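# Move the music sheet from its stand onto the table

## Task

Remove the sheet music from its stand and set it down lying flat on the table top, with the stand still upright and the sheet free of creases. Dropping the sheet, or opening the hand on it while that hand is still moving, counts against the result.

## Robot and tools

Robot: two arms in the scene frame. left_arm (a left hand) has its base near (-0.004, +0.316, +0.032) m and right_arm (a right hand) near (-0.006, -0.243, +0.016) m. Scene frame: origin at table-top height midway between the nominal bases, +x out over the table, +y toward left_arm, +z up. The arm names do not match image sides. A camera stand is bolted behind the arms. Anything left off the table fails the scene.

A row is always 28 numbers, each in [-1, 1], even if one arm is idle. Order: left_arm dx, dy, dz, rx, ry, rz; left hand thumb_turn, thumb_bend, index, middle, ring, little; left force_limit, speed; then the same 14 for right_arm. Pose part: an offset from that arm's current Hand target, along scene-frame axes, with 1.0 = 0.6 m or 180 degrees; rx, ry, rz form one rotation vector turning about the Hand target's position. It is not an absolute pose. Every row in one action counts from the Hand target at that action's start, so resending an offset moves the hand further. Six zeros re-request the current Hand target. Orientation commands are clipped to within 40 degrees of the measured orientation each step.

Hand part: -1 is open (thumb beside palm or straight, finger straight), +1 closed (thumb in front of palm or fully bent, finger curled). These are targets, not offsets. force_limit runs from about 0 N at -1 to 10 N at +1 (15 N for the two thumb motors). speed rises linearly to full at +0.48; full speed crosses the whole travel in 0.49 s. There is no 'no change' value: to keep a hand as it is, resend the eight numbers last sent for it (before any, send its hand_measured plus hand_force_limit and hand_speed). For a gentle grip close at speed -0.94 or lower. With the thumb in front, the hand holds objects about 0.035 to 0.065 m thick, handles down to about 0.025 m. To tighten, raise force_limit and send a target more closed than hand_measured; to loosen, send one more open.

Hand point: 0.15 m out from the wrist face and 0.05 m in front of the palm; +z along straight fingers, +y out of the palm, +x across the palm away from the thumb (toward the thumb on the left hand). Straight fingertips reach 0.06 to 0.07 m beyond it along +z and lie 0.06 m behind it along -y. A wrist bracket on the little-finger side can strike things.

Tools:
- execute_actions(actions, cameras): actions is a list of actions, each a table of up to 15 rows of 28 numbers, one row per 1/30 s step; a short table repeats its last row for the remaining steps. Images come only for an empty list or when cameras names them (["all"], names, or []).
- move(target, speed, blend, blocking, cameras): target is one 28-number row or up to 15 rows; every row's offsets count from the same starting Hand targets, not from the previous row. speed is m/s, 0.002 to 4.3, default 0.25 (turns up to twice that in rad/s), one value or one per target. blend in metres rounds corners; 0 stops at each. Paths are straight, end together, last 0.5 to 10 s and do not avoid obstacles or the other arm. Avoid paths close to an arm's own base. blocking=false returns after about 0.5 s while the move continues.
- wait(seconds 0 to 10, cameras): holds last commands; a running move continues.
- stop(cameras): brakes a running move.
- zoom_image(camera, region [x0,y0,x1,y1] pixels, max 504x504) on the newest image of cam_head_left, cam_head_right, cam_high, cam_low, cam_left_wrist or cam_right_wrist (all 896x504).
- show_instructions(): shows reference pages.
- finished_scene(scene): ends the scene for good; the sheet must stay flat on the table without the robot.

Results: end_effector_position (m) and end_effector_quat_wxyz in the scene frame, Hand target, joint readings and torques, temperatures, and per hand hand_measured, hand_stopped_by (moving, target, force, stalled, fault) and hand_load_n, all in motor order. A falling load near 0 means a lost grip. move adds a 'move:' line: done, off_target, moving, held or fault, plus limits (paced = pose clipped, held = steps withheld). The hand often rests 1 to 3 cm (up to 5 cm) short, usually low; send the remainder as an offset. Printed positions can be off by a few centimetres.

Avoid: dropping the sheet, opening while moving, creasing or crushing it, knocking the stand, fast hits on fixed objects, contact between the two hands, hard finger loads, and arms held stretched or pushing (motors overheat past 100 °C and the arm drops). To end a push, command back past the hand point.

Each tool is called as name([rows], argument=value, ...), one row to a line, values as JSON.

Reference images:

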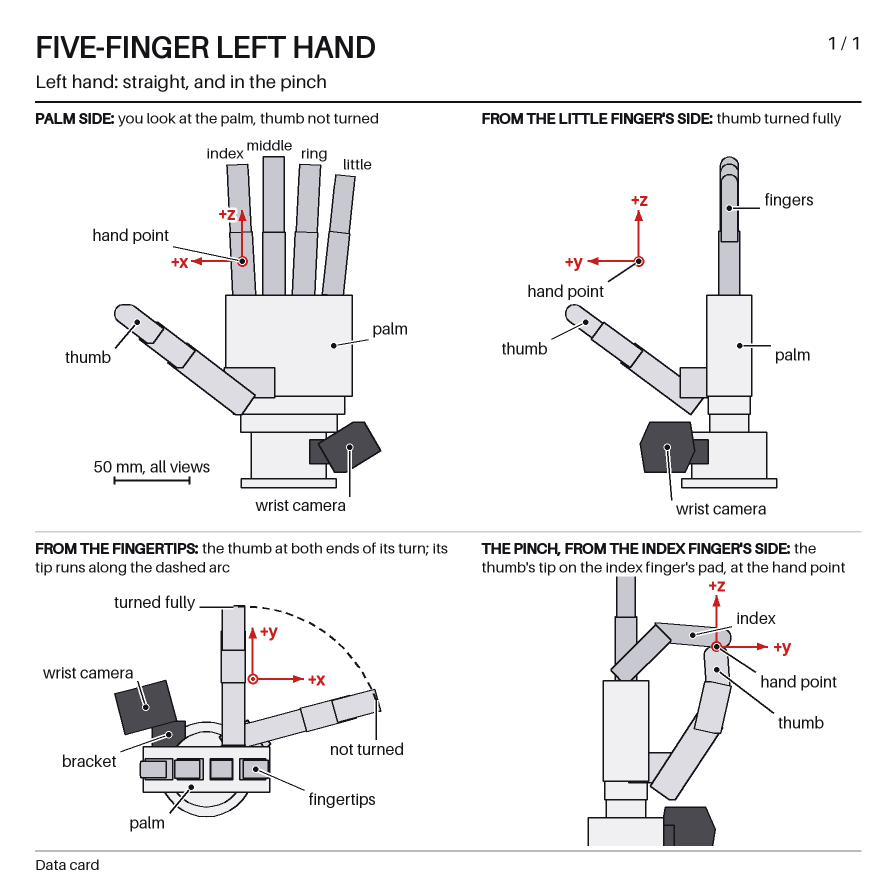

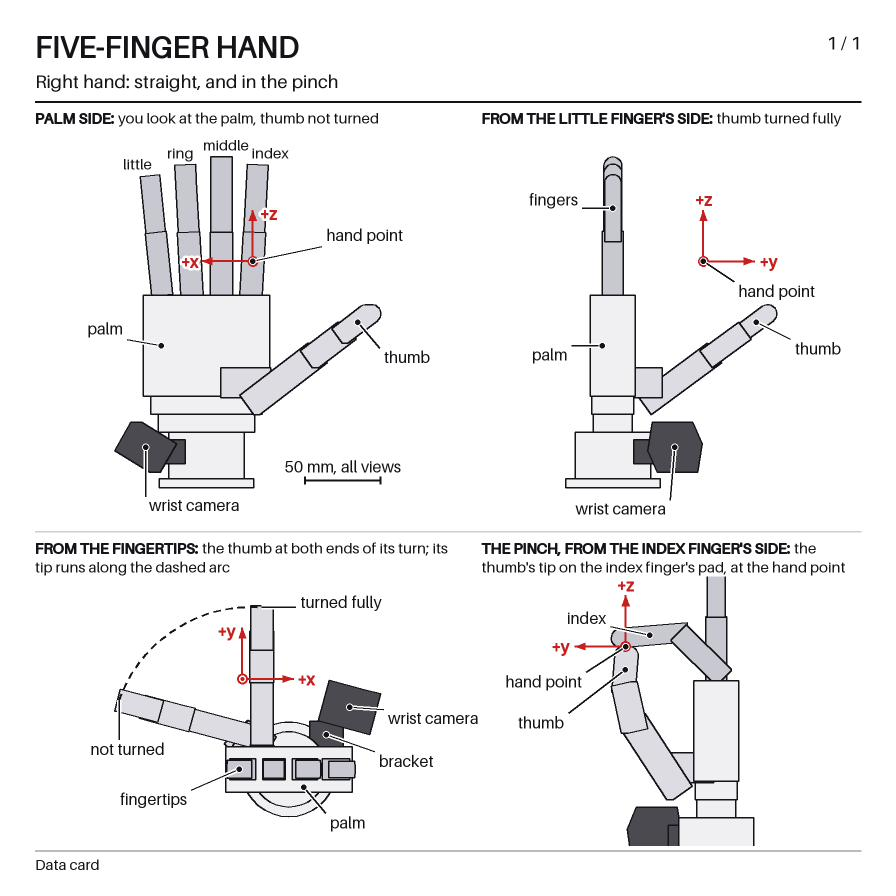

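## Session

execute_actions(actions=[])

Scene clock: 0.00 s.
left_arm: end_effector_position=(+0.5169, +0.3928, +0.1108) hand_measured=(-1.000, -1.000, -1.000, -1.000, -1.000, -1.000) hand_load_n=(+0.0, +0.0, +0.0, +0.0, +0.0, +0.0) hand_stopped_by=(target, target, target, target, target, target) hand_force_limit=0.00 hand_speed=-0.80 end_effector_quat_wxyz=(+0.672, +0.312, +0.660, -0.125) | right_arm: end_effector_position=(+0.7339, -0.5780, +0.1303) hand_measured=(-1.000, -1.000, -1.000, -1.000, -1.000, -1.000) hand_load_n=(+0.0, +0.0, +0.0, +0.0, +0.0, +0.0) hand_stopped_by=(target, target, target, target, target, target) hand_force_limit=0.00 hand_speed=-0.80 end_effector_quat_wxyz=(+0.357, -0.210, +0.757, -0.506)
Joint positions: left_arm=[0.391 1.808 0.51 1.174 1.018 1.935] | right_arm=[-0.405 2.01 1.389 0.378 0.253 0.405]
Joint velocities: within noise
Joint torques (N m): no reading
Motor temperatures (°C): left_arm=[28 24 25 23 22 21] | right_arm=[24 26 22 23 20 22]
Heat: left arm: hottest waist 28 °C; right arm: hottest shoulder 26 °C.
Hand target: left_arm +0.5216, +0.3939, +0.1163; +0.677, +0.317, +0.654, -0.120 | right_arm +0.7417, -0.5827, +0.1440; +0.365, -0.203, +0.749, -0.514
camera_calibration:
cam_left_wrist: T_world_to_cam=[[-0.515984, -0.668033, -0.536183, 0.591694], [-0.205882, 0.704313, -0.679379, -0.0973274], [0.831488, -0.240158, -0.50095, -0.163107], [0, 0, 0, 1]] pos_world=[0.420888, 0.424648, 0.169426]
cam_right_wrist: T_world_to_cam=[[-0.171752, 0.24267, -0.954784, 0.387925], [0.210622, 0.955821, 0.205046, 0.377498], [0.962361, -0.165882, -0.215276, -0.658683], [0, 0, 0, 1]] pos_world=[0.621008, -0.564222, 0.151181]

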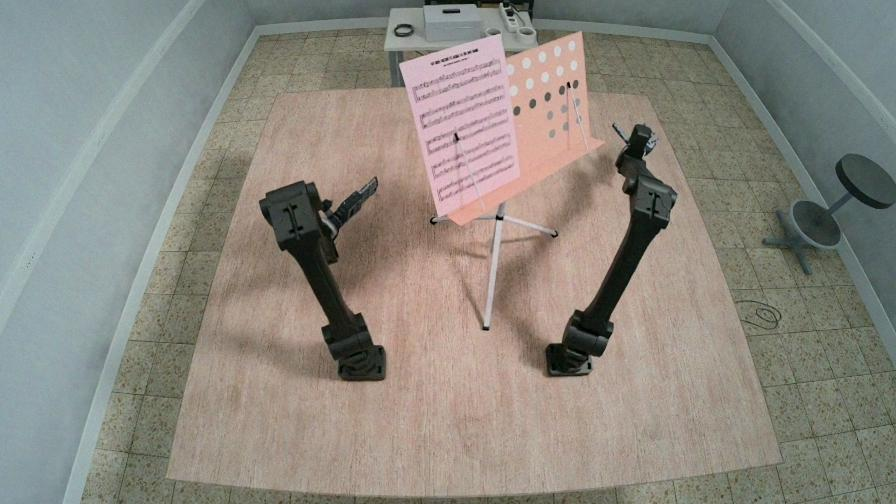

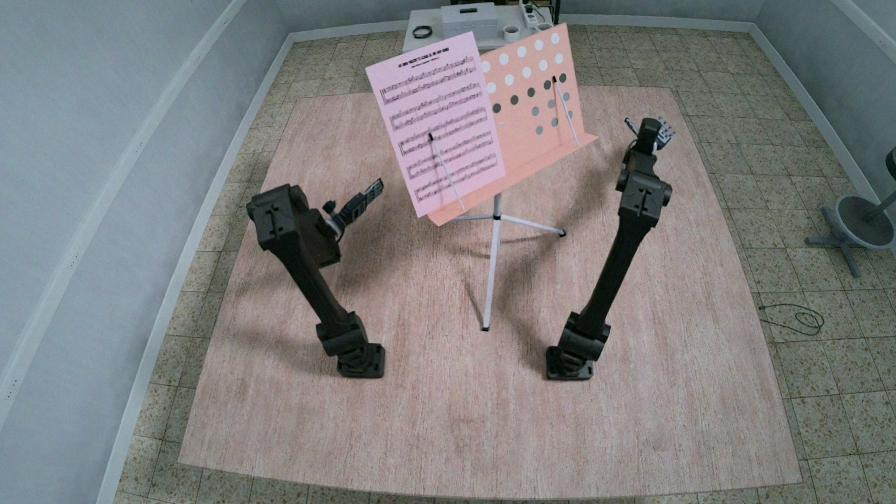

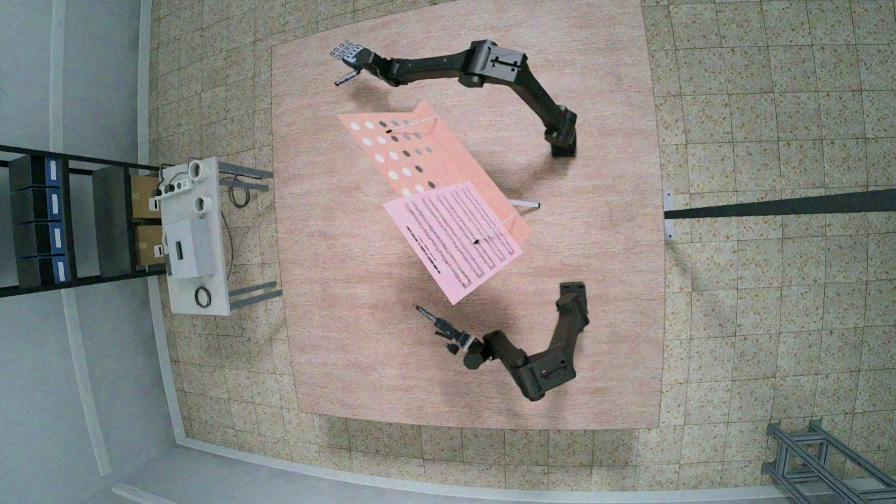

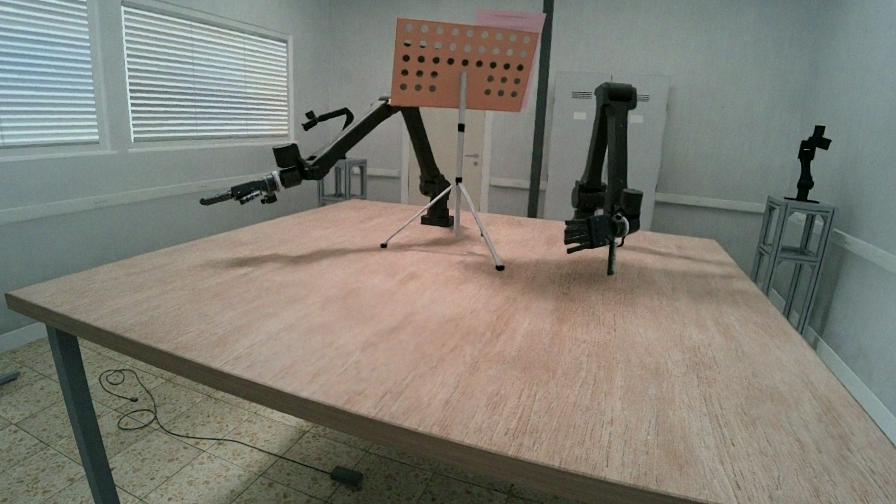

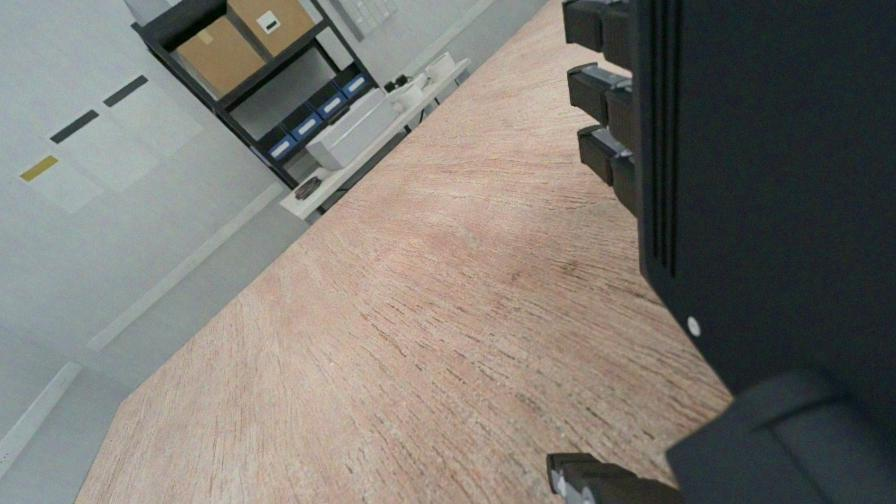

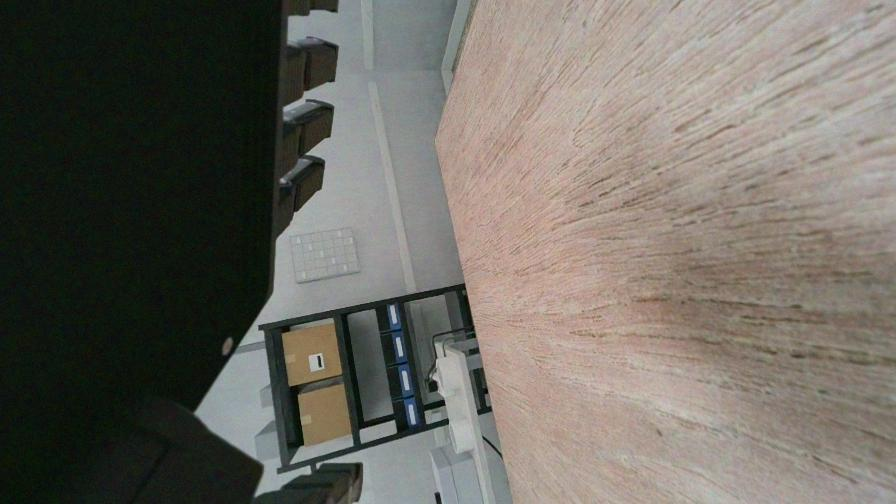

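zoom_image(camera="cam_head_left", region=[380, 20, 620, 240])

zoom_image(camera="cam_high", region=[330, 90, 560, 320])

zoom_image(camera="cam_low", region=[370, 0, 660, 280])

zoom_image(camera="cam_head_right", region=[350, 10, 610, 240])

Scaled by 2.100 from the camera's 896x504 image, which has a finer 1280x720 frame.

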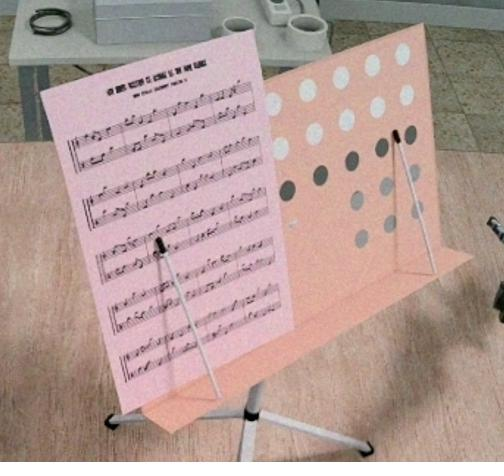

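Scaled by 2.191 from the camera's 896x504 image, which has a finer 1280x720 frame.

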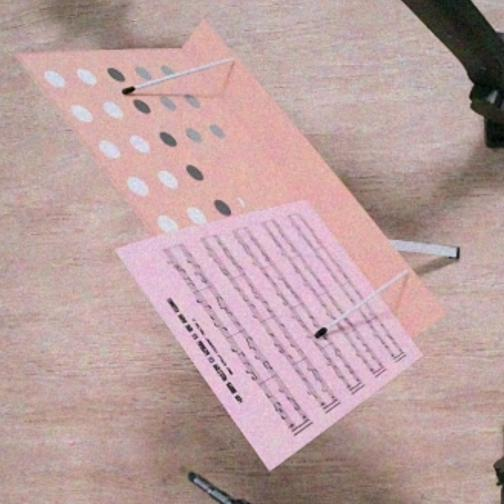

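Scaled by 1.738 from the camera's 896x504 image, which has a finer 1280x720 frame.

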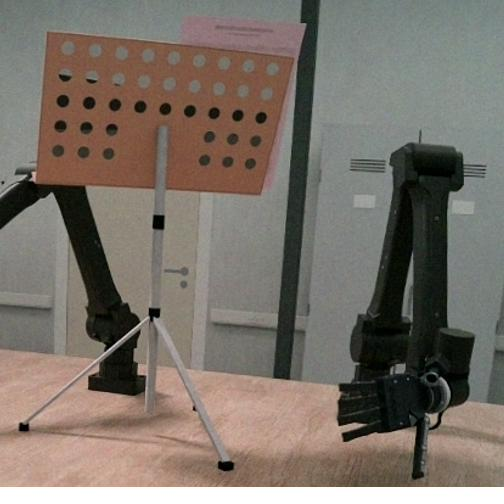

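Scaled by 1.938 from the camera's 896x504 image, which has a finer 1280x720 frame.

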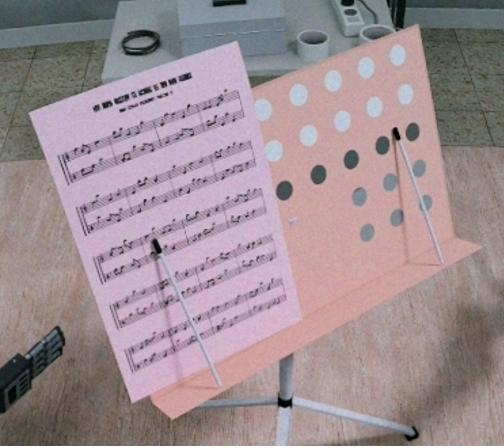

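move(target=[0,0,0,0,0,0,-1,-1,-1,-1,-1,-1,0,-0.8,-0.486,0.1045,0.4267,0,0,0,1,-1,-1,-1,1,1,-0.8,0], speed=0.3, cameras=["cam_head_left"])

Scene clock: 23.57 s.
left_arm: end_effector_position=(+0.5169, +0.3928, +0.1108) hand_measured=(-1.000, -1.000, -1.000, -1.000, -1.000, -1.000) hand_load_n=(+0.0, +0.0, +0.0, +0.0, +0.0, +0.0) hand_stopped_by=(target, target, target, target, target, target) hand_force_limit=0.00 hand_speed=-0.80 end_effector_quat_wxyz=(+0.672, +0.312, +0.660, -0.125) | right_arm: end_effector_position=(+0.4530, -0.5179, +0.4092) hand_measured=(+1.000, -1.000, -1.000, -1.000, +1.000, +1.000) hand_load_n=(+0.0, +0.0, +0.0, +0.0, +0.0, +0.0) hand_stopped_by=(target, target, target, target, target, target) hand_force_limit=-0.80 hand_speed=0.00 end_effector_quat_wxyz=(+0.373, -0.201, +0.743, -0.518)
Joint positions: left_arm=[0.391 1.808 0.51 1.174 1.018 1.935] | right_arm=[-0.584 1.051 1.036 -0.171 0.075 0.375]
Joint torques (N m): left_arm=[0.56 -8.64 4.68 1.76 0.08 -0.09] | right_arm=[-0.26 -8.59 9.43 1.18 0.02 -0.09]
Heat: left arm: hottest waist 28 °C; right arm: hottest shoulder 29 °C.
Hand target: left_arm +0.5216, +0.3939, +0.1163; +0.677, +0.317, +0.654, -0.120 | right_arm +0.4501, -0.5200, +0.4001; +0.365, -0.203, +0.749, -0.514
Off the commanded pose: left_arm 0.007 m, 1 deg | right_arm 0.010 m, 1 deg.
move: done
Images, in order (width x height): cam_head_left 896x504.

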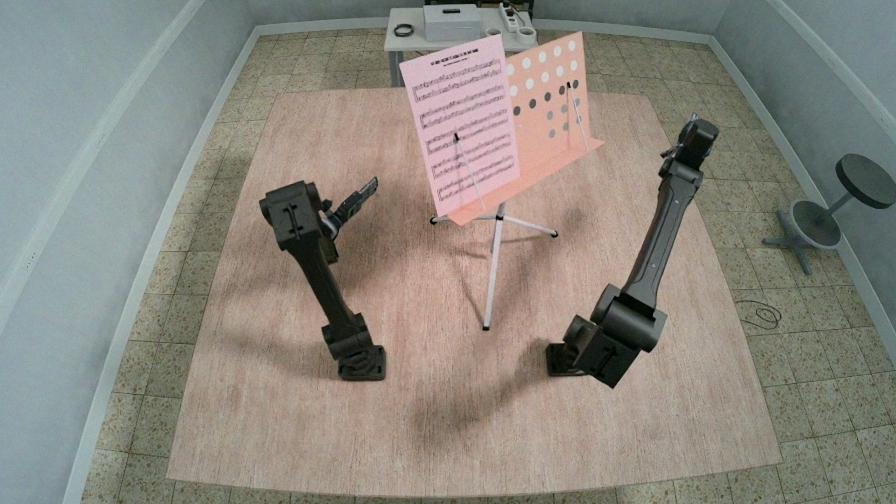

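move([
  [0,0,0,0,0,0,-1,-1,-1,-1,-1,-1,0,-0.8,-0.05,0.1,0.5,0.0008,0.01,0.11,1,-1,-1,-1,1,1,-0.8,0],
  [0,0,0,0,0,0,-1,-1,-1,-1,-1,-1,0,-0.8,-0.083,0.467,0.6,0.0025,0.0297,0.326,1,-1,-1,-1,1,1,-0.8,0],
  [0,0,0,0,0,0,-1,-1,-1,-1,-1,-1,0,-0.8,-0.07,0.678,0.5,0.0032,0.0386,0.423,1,-1,-1,-1,1,1,-0.8,0],
], speed=[0.25,0.2,0.12], blend=[0.05,0.03,0], cameras=["cam_head_left","cam_high","cam_low","cam_right_wrist"])

Scene clock: 30.93 s.
left_arm: end_effector_position=(+0.5169, +0.3928, +0.1108) hand_measured=(-1.000, -1.000, -1.000, -1.000, -1.000, -1.000) hand_load_n=(+0.0, +0.0, +0.0, +0.0, +0.0, +0.0) hand_stopped_by=(target, target, target, target, target, target) hand_force_limit=0.00 hand_speed=-0.80 end_effector_quat_wxyz=(+0.672, +0.312, +0.660, -0.125) | right_arm: end_effector_position=(+0.4126, -0.1145, +0.6932) hand_measured=(+1.000, -1.000, -1.000, -1.000, +1.000, +1.000) hand_load_n=(+0.0, +0.0, +0.0, +0.0, +0.0, +0.0) hand_stopped_by=(target, target, target, target, target, target) hand_force_limit=-0.80 hand_speed=0.00 end_effector_quat_wxyz=(-0.554, +0.651, -0.494, +0.155)
Joint positions: left_arm=[0.391 1.808 0.51 1.174 1.018 1.935] | right_arm=[-0.018 1.369 2.274 -1.34 -0.642 0.106]
Joint torques (N m): left_arm=[0.5 -8.64 4.72 1.74 0.07 -0.08] | right_arm=[0.97 -11.11 5.64 2.37 0.03 0.04]
Motor temperatures (°C): left_arm=[28 25 26 24 22 21] | right_arm=[24 29 27 23 20 22]
Heat: left arm: hottest waist 28 °C; right arm: hottest shoulder 29 °C.
Hand target: left_arm +0.5216, +0.3939, +0.1163; +0.677, +0.317, +0.654, -0.120 | right_arm +0.4081, -0.1132, +0.7001; -0.563, +0.648, -0.487, +0.164
Off the commanded pose: left_arm 0.007 m, 1 deg | right_arm 0.008 m, 2 deg.
move: done
camera_calibration:
cam_right_wrist: T_world_to_cam=[[-0.376649, -0.145082, -0.914925, 0.770199], [-0.850421, 0.445777, 0.279406, 0.214637], [0.367315, 0.883309, -0.291282, 0.266995], [0, 0, 0, 1]] pos_world=[0.374555, -0.219777, 0.722474]
Images, in order (width x height): cam_head_left 896x504, cam_high 896x504, cam_low 896x504, cam_right_wrist 896x504.

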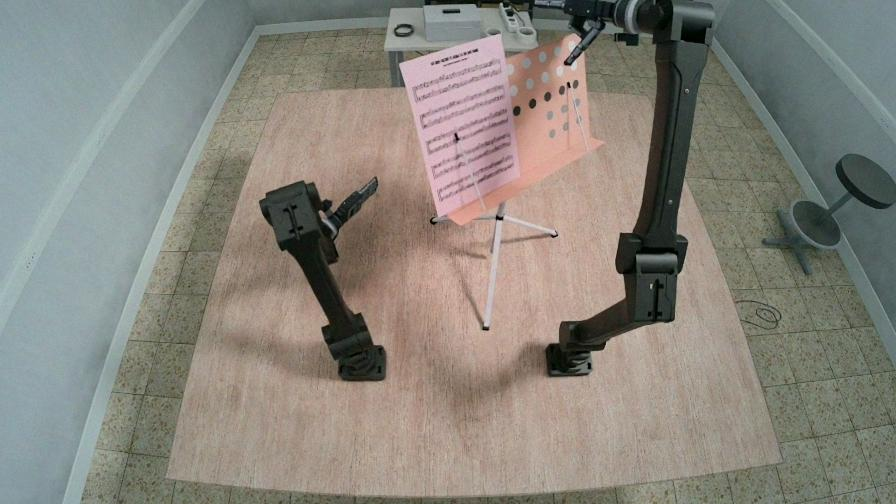

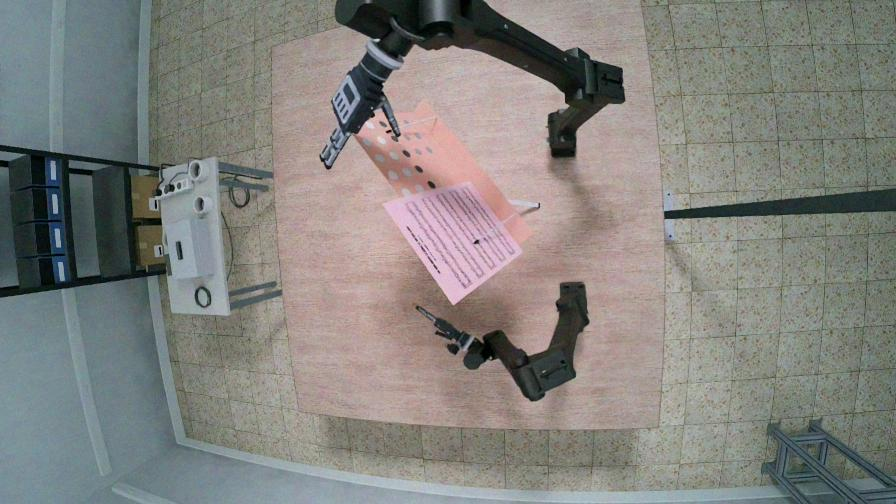

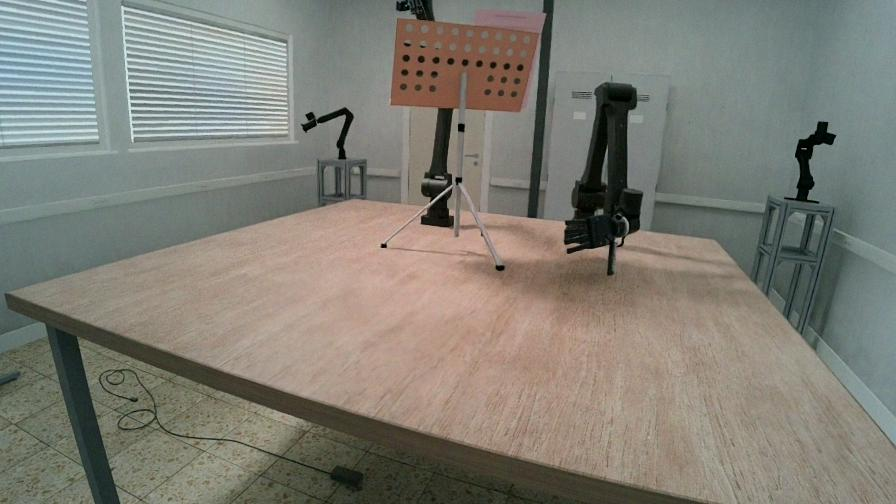

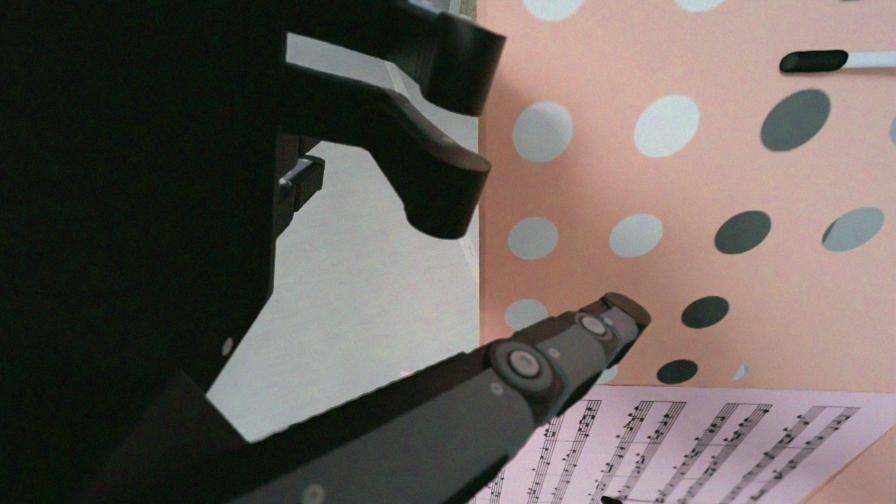

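zoom_image(camera="cam_right_wrist", region=[200, 250, 700, 504])

zoom_image(camera="cam_low", region=[370, 0, 560, 120])

Scaled by 1.008 from the camera's 896x504 image, which has a finer 1280x720 frame.

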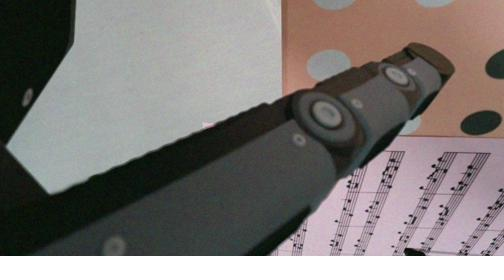

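Scaled by 2.653 from the camera's 896x504 image, which has a finer 1280x720 frame.

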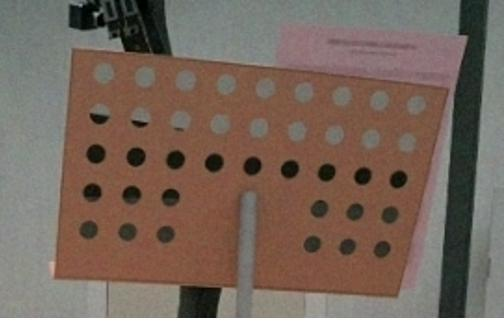

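move(target=[0,0,0,0,0,0,-1,-1,-1,-1,-1,-1,0,-0.8,-0.119,0.174,0.03,0,0,0,1,-1,-1,-1,1,1,-0.8,0], speed=0.12, cameras=["cam_head_left","cam_high","cam_right_wrist"])

zoom_image(camera="cam_right_wrist", region=[250, 100, 550, 400])

Scene clock: 34.67 s.
left_arm: end_effector_position=(+0.5169, +0.3928, +0.1108) hand_measured=(-1.000, -1.000, -1.000, -1.000, -1.000, -1.000) hand_load_n=(+0.0, +0.0, +0.0, +0.0, +0.0, +0.0) hand_stopped_by=(target, target, target, target, target, target) hand_force_limit=0.00 hand_speed=-0.80 end_effector_quat_wxyz=(+0.672, +0.312, +0.660, -0.125) | right_arm: end_effector_position=(+0.3435, -0.0090, +0.7074) hand_measured=(+1.000, -1.000, -1.000, -1.000, +1.000, +1.000) hand_load_n=(+0.0, +0.0, +0.0, +0.0, +0.0, +0.0) hand_stopped_by=(target, target, target, target, target, target) hand_force_limit=-0.80 hand_speed=0.00 end_effector_quat_wxyz=(-0.548, +0.656, -0.493, +0.161)
Joint positions: left_arm=[0.391 1.808 0.51 1.174 1.018 1.935] | right_arm=[0.391 1.28 2.249 -1.337 -0.255 0.263]
Joint torques (N m): left_arm=[0.5 -8.64 4.72 1.74 0.08 -0.1] | right_arm=[1.08 -8.35 5.82 2.35 0.15 0.11]
Heat: left arm: hottest waist 28 °C; right arm: hottest shoulder 28 °C.
Hand target: left_arm +0.5216, +0.3939, +0.1163; +0.677, +0.317, +0.654, -0.120 | right_arm +0.3367, -0.0088, +0.7181; -0.563, +0.648, -0.487, +0.164
Off the commanded pose: left_arm 0.007 m, 1 deg | right_arm 0.013 m, 2 deg.
move: off_target (right_arm)
camera_calibration:
cam_right_wrist: T_world_to_cam=[[-0.375404, -0.162669, -0.912475, 0.770152], [-0.850421, 0.451951, 0.269304, 0.112096], [0.368586, 0.877086, -0.308002, 0.214577], [0, 0, 0, 1]] pos_world=[0.305357, -0.113584, 0.738647]
Images, in order (width x height): cam_head_left 896x504, cam_high 896x504, cam_right_wrist 896x504.

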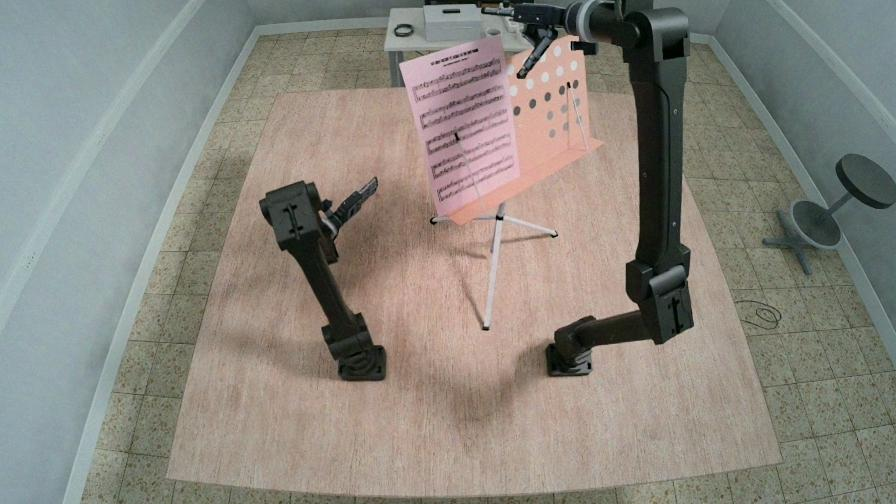

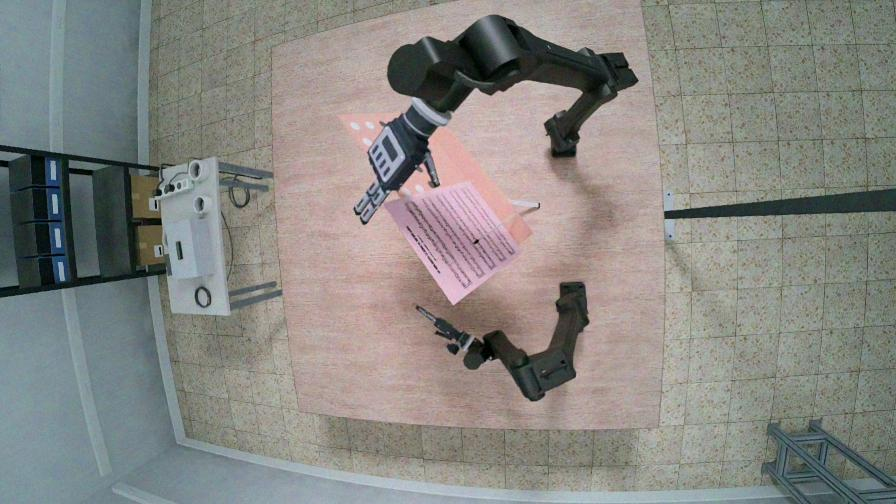

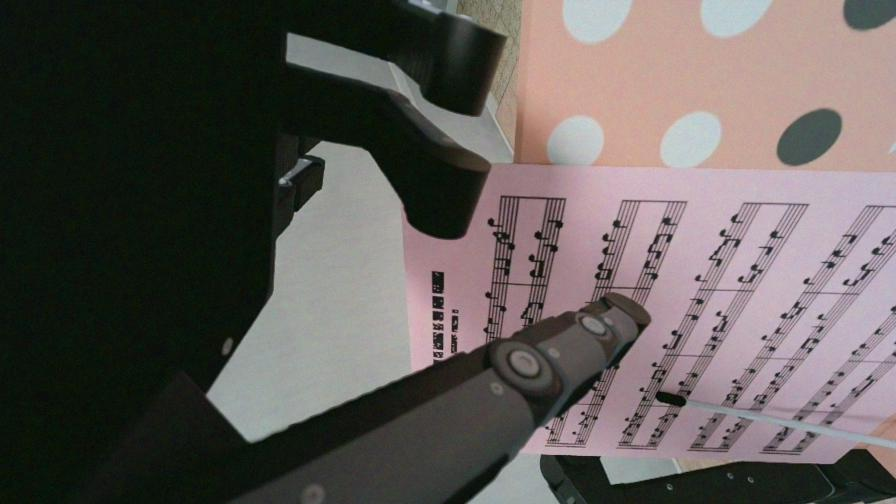

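Scaled by 1.680 from the camera's 896x504 image, which has a finer 1280x720 frame.

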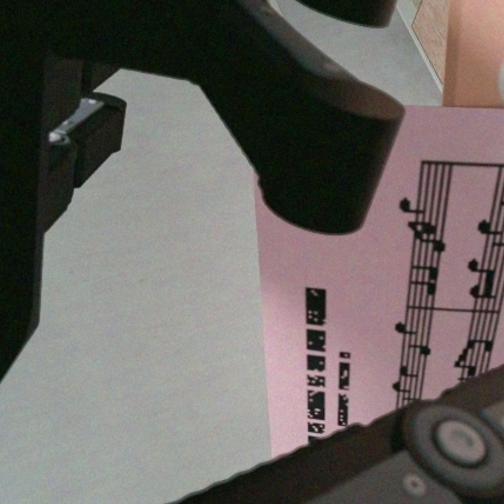

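move(target=[0,0,0,0,0,0,-1,-1,-1,-1,-1,-1,0,-0.8,0.0383,0.0433,-0.0295,0,0,0,1,-1,-1,-1,1,1,-0.8,0], speed=0.06, cameras=["cam_low","cam_high","cam_right_wrist"])

zoom_image(camera="cam_right_wrist", region=[250, 100, 550, 400])

zoom_image(camera="cam_high", region=[340, 100, 540, 300])

Scene clock: 37.67 s.
left_arm: end_effector_position=(+0.5169, +0.3928, +0.1108) hand_measured=(-1.000, -1.000, -1.000, -1.000, -1.000, -1.000) hand_load_n=(+0.0, +0.0, +0.0, +0.0, +0.5, +0.0) hand_stopped_by=(target, target, target, target, target, target) hand_force_limit=0.00 hand_speed=-0.80 end_effector_quat_wxyz=(+0.672, +0.312, +0.660, -0.125) | right_arm: end_effector_position=(+0.3593, +0.0099, +0.6977) hand_measured=(+1.000, -1.000, -1.000, -1.000, +1.000, +1.000) hand_load_n=(+0.0, +0.0, +0.0, +0.0, +0.0, +0.0) hand_stopped_by=(target, target, target, target, target, target) hand_force_limit=-0.80 hand_speed=0.00 end_effector_quat_wxyz=(-0.554, +0.651, -0.491, +0.168)
Joint positions: left_arm=[0.391 1.808 0.51 1.174 1.018 1.935] | right_arm=[0.439 1.278 2.187 -1.252 -0.201 0.281]
Joint torques (N m): left_arm=[0.38 -8.64 4.72 1.72 0.08 -0.09] | right_arm=[1.26 -8.29 5.7 2.54 0.18 0.05]
Heat: left arm: hottest waist 28 °C; right arm: hottest shoulder 28 °C.
Hand target: left_arm +0.5216, +0.3939, +0.1163; +0.677, +0.317, +0.654, -0.120 | right_arm +0.3597, +0.0171, +0.7004; -0.563, +0.648, -0.487, +0.164
Off the commanded pose: left_arm 0.007 m, 1 deg | right_arm 0.008 m, 1 deg.
move: done
camera_calibration:
cam_right_wrist: T_world_to_cam=[[-0.360243, -0.154315, -0.920006, 0.769999], [-0.851094, 0.458139, 0.256414, 0.128694], [0.381922, 0.875383, -0.296378, 0.176322], [0, 0, 0, 1]] pos_world=[0.319576, -0.0944865, 0.727663]
Images, in order (width x height): cam_high 896x504, cam_low 896x504, cam_right_wrist 896x504.

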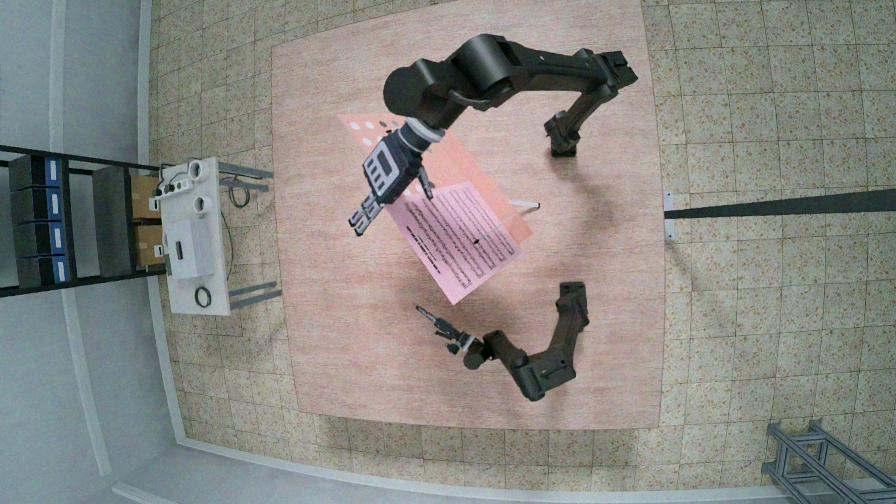

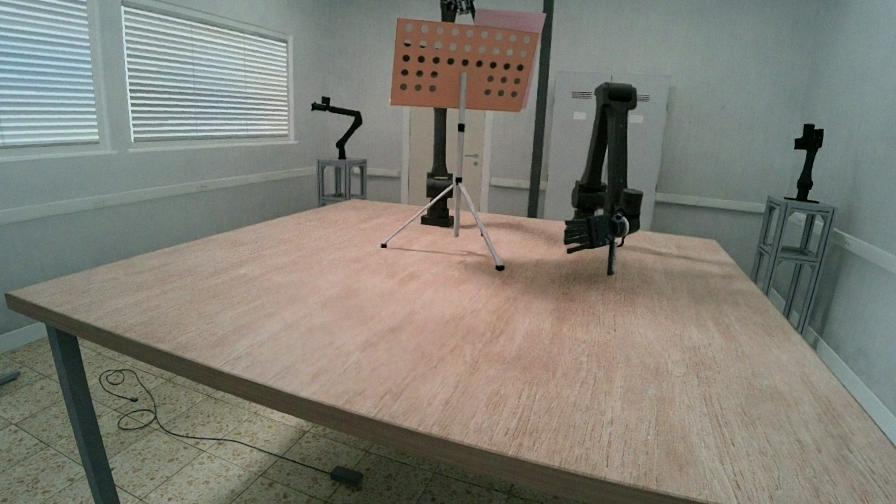

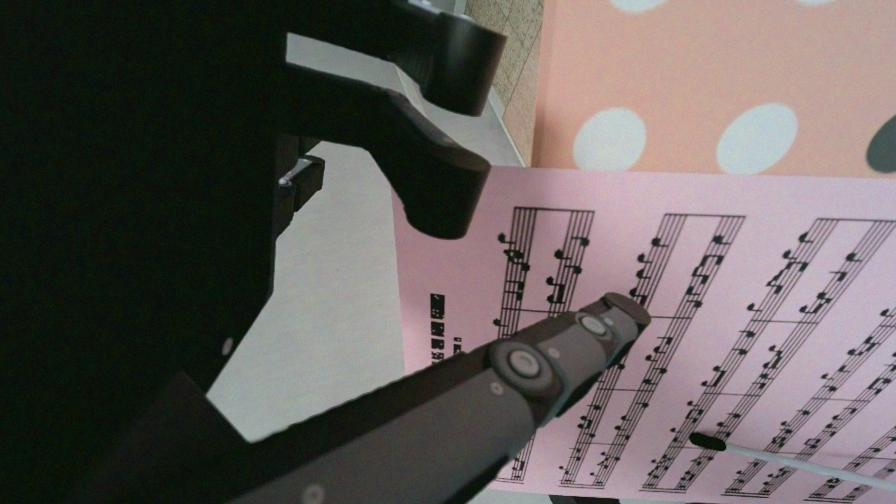

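Scaled by 1.680 from the camera's 896x504 image, which has a finer 1280x720 frame.

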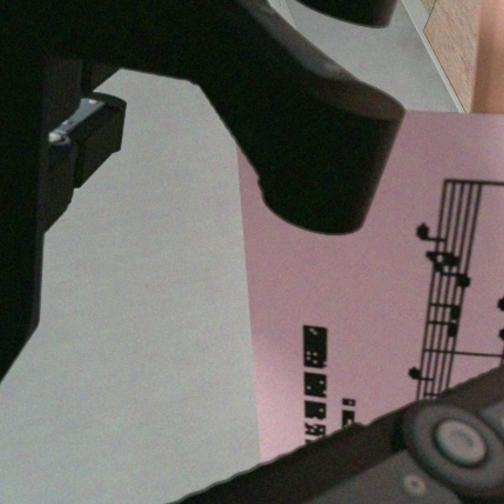

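Scaled by 2.520 from the camera's 896x504 image, which has a finer 1280x720 frame.

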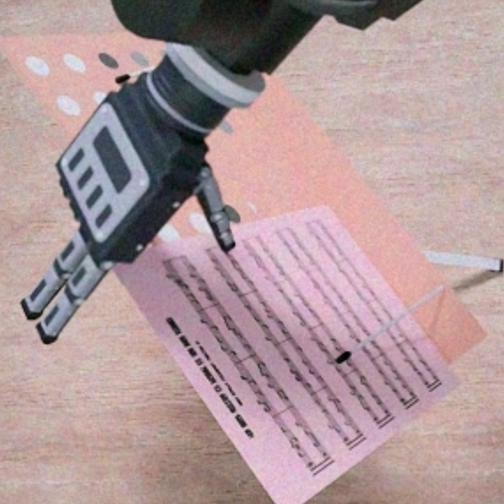

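move(target=[0,0,0,0,0,0,-1,-1,-1,-1,-1,-1,0,-0.8,0.0225,0.0168,-0.0103,0,0,0,1,-1,-1,-1,1,1,-0.8,0], speed=0.05, cameras=["cam_right_wrist"])

zoom_image(camera="cam_right_wrist", region=[250, 100, 550, 400])

Scene clock: 40.03 s.
left_arm: end_effector_position=(+0.5169, +0.3928, +0.1108) hand_measured=(-1.000, -1.000, -1.000, -1.000, -1.000, -1.000) hand_load_n=(+0.0, +0.0, +0.0, +0.0, +0.5, +0.0) hand_stopped_by=(target, target, target, target, target, target) hand_force_limit=0.00 hand_speed=-0.80 end_effector_quat_wxyz=(+0.672, +0.312, +0.660, -0.125) | right_arm: end_effector_position=(+0.3657, +0.0160, +0.6976) hand_measured=(+1.000, -1.000, -1.000, -1.000, +1.000, +1.000) hand_load_n=(+0.0, +0.0, +0.0, +0.0, +0.0, +0.0) hand_stopped_by=(target, target, target, target, target, target) hand_force_limit=-0.80 hand_speed=0.00 end_effector_quat_wxyz=(-0.559, +0.648, -0.488, +0.171)
Joint positions: left_arm=[0.391 1.808 0.51 1.174 1.018 1.935] | right_arm=[0.45 1.283 2.176 -1.221 -0.191 0.284]
Joint torques (N m): left_arm=[0.56 -8.59 4.72 1.77 0.07 -0.08] | right_arm=[1.49 -6.95 5.96 2.55 0.14 0.13]
Heat: left arm: hottest waist 28 °C; right arm: hottest shoulder 28 °C.
Hand target: left_arm +0.5216, +0.3939, +0.1163; +0.677, +0.317, +0.654, -0.120 | right_arm +0.3732, +0.0272, +0.6942; -0.563, +0.648, -0.487, +0.164
Off the commanded pose: left_arm 0.007 m, 1 deg | right_arm 0.014 m, 1 deg.
move: off_target (right_arm)
camera_calibration:
cam_right_wrist: T_world_to_cam=[[-0.347619, -0.149242, -0.925682, 0.77246], [-0.854366, 0.457146, 0.247135, 0.139078], [0.386289, 0.876781, -0.28642, 0.159891], [0, 0, 0, 1]] pos_world=[0.325581, -0.0884849, 0.726477]
Images, in order (width x height): cam_right_wrist 896x504.

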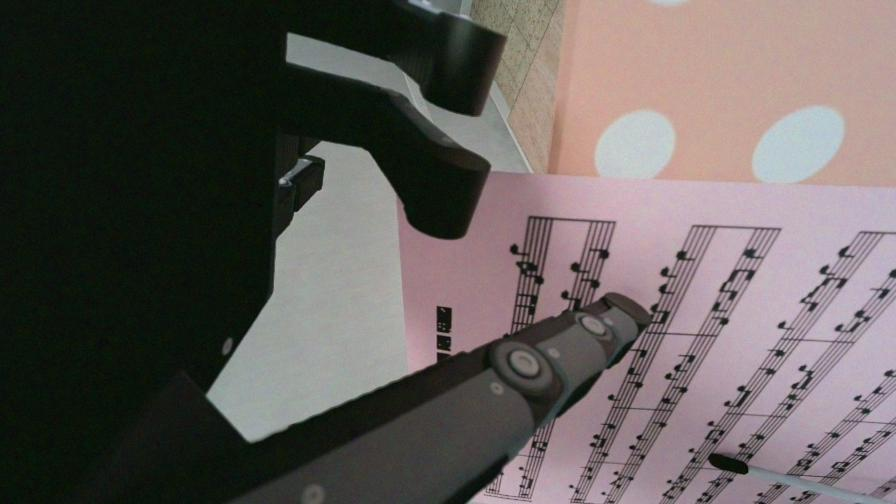

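Scaled by 1.680 from the camera's 896x504 image, which has a finer 1280x720 frame.

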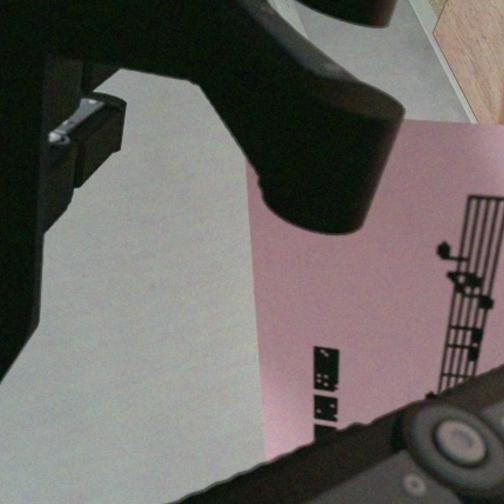

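move(target=[0,0,0,0,0,0,-1,-1,-1,-1,-1,-1,0,-0.8,0,0,-0.005,0,0,0,1,-1,-0.1,-0.1,1,1,-0.8,-0.4], speed=0.05, cameras=["cam_right_wrist","cam_low","cam_high"])

zoom_image(camera="cam_right_wrist", region=[250, 100, 550, 400])

zoom_image(camera="cam_low", region=[380, 0, 580, 120])

Scene clock: 42.00 s.
left_arm: end_effector_position=(+0.5169, +0.3928, +0.1108) hand_measured=(-1.000, -1.000, -1.000, -1.000, -1.000, -1.000) hand_load_n=(+0.0, +0.0, -0.5, +0.0, +0.0, -0.5) hand_stopped_by=(target, target, target, target, target, target) hand_force_limit=0.00 hand_speed=-0.80 end_effector_quat_wxyz=(+0.672, +0.312, +0.660, -0.125) | right_arm: end_effector_position=(+0.3695, +0.0178, +0.6922) hand_measured=(+1.000, -1.000, -0.100, -0.100, +1.000, +1.000) hand_load_n=(+0.0, +0.0, +0.0, +0.5, +0.0, +0.0) hand_stopped_by=(target, target, target, target, target, target) hand_force_limit=-0.80 hand_speed=-0.40 end_effector_quat_wxyz=(-0.557, +0.649, -0.490, +0.169)
Joint positions: left_arm=[0.391 1.808 0.51 1.174 1.018 1.935] | right_arm=[0.45 1.283 2.159 -1.211 -0.191 0.286]
Joint torques (N m): left_arm=[0.5 -8.64 4.72 1.76 0.08 -0.09] | right_arm=[1.08 -7.71 5.91 2.61 0.16 0.11]
Heat: left arm: hottest waist 28 °C; right arm: hottest shoulder 28 °C.
Hand target: left_arm +0.5216, +0.3939, +0.1163; +0.677, +0.317, +0.654, -0.120 | right_arm +0.3732, +0.0272, +0.6912; -0.563, +0.648, -0.487, +0.164
Off the commanded pose: left_arm 0.007 m, 1 deg | right_arm 0.010 m, 1 deg.
move: done
camera_calibration:
cam_right_wrist: T_world_to_cam=[[-0.353681, -0.150277, -0.923215, 0.769578], [-0.852519, 0.457904, 0.252062, 0.138726], [0.384864, 0.876208, -0.290066, 0.158424], [0, 0, 0, 1]] pos_world=[0.32948, -0.0866856, 0.721472]
Images, in order (width x height): cam_high 896x504, cam_low 896x504, cam_right_wrist 896x504.

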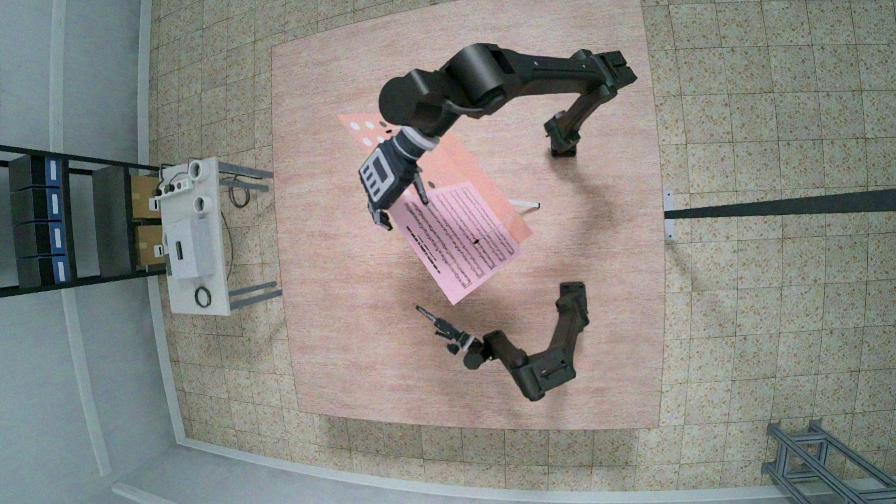

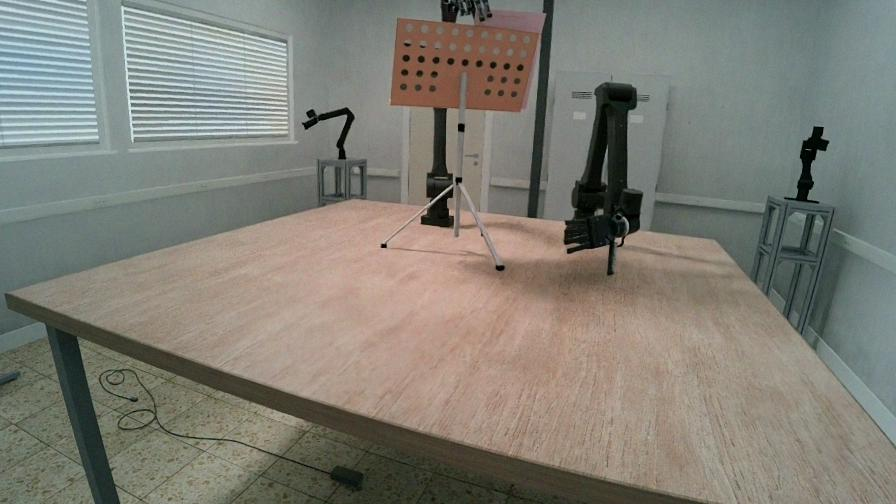

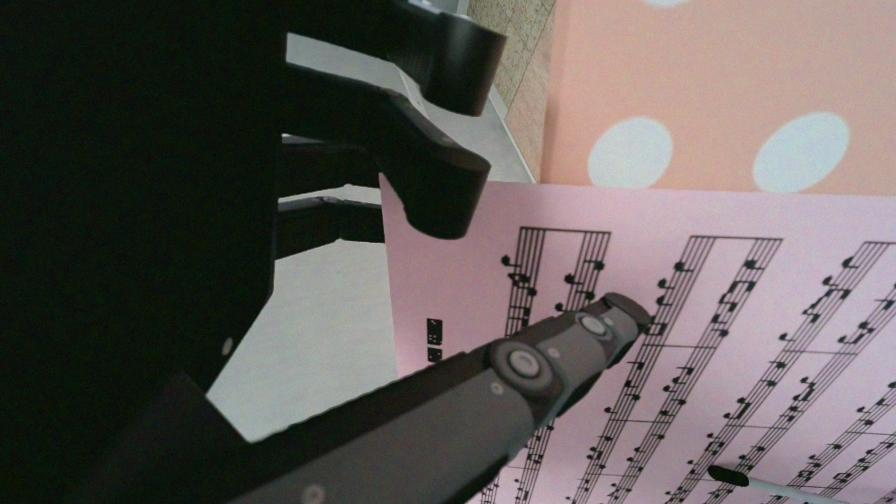

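Scaled by 1.680 from the camera's 896x504 image, which has a finer 1280x720 frame.

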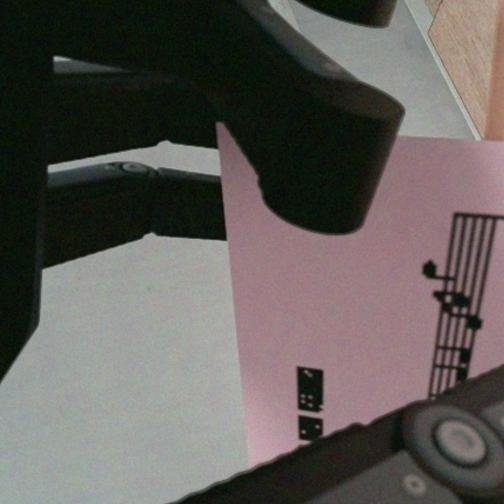

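Scaled by 2.520 from the camera's 896x504 image, which has a finer 1280x720 frame.

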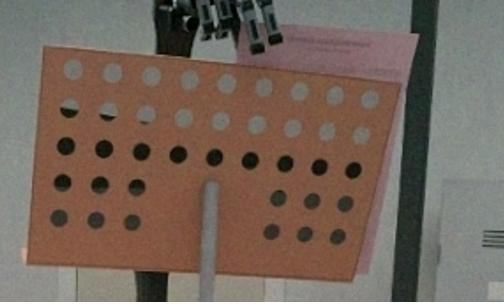

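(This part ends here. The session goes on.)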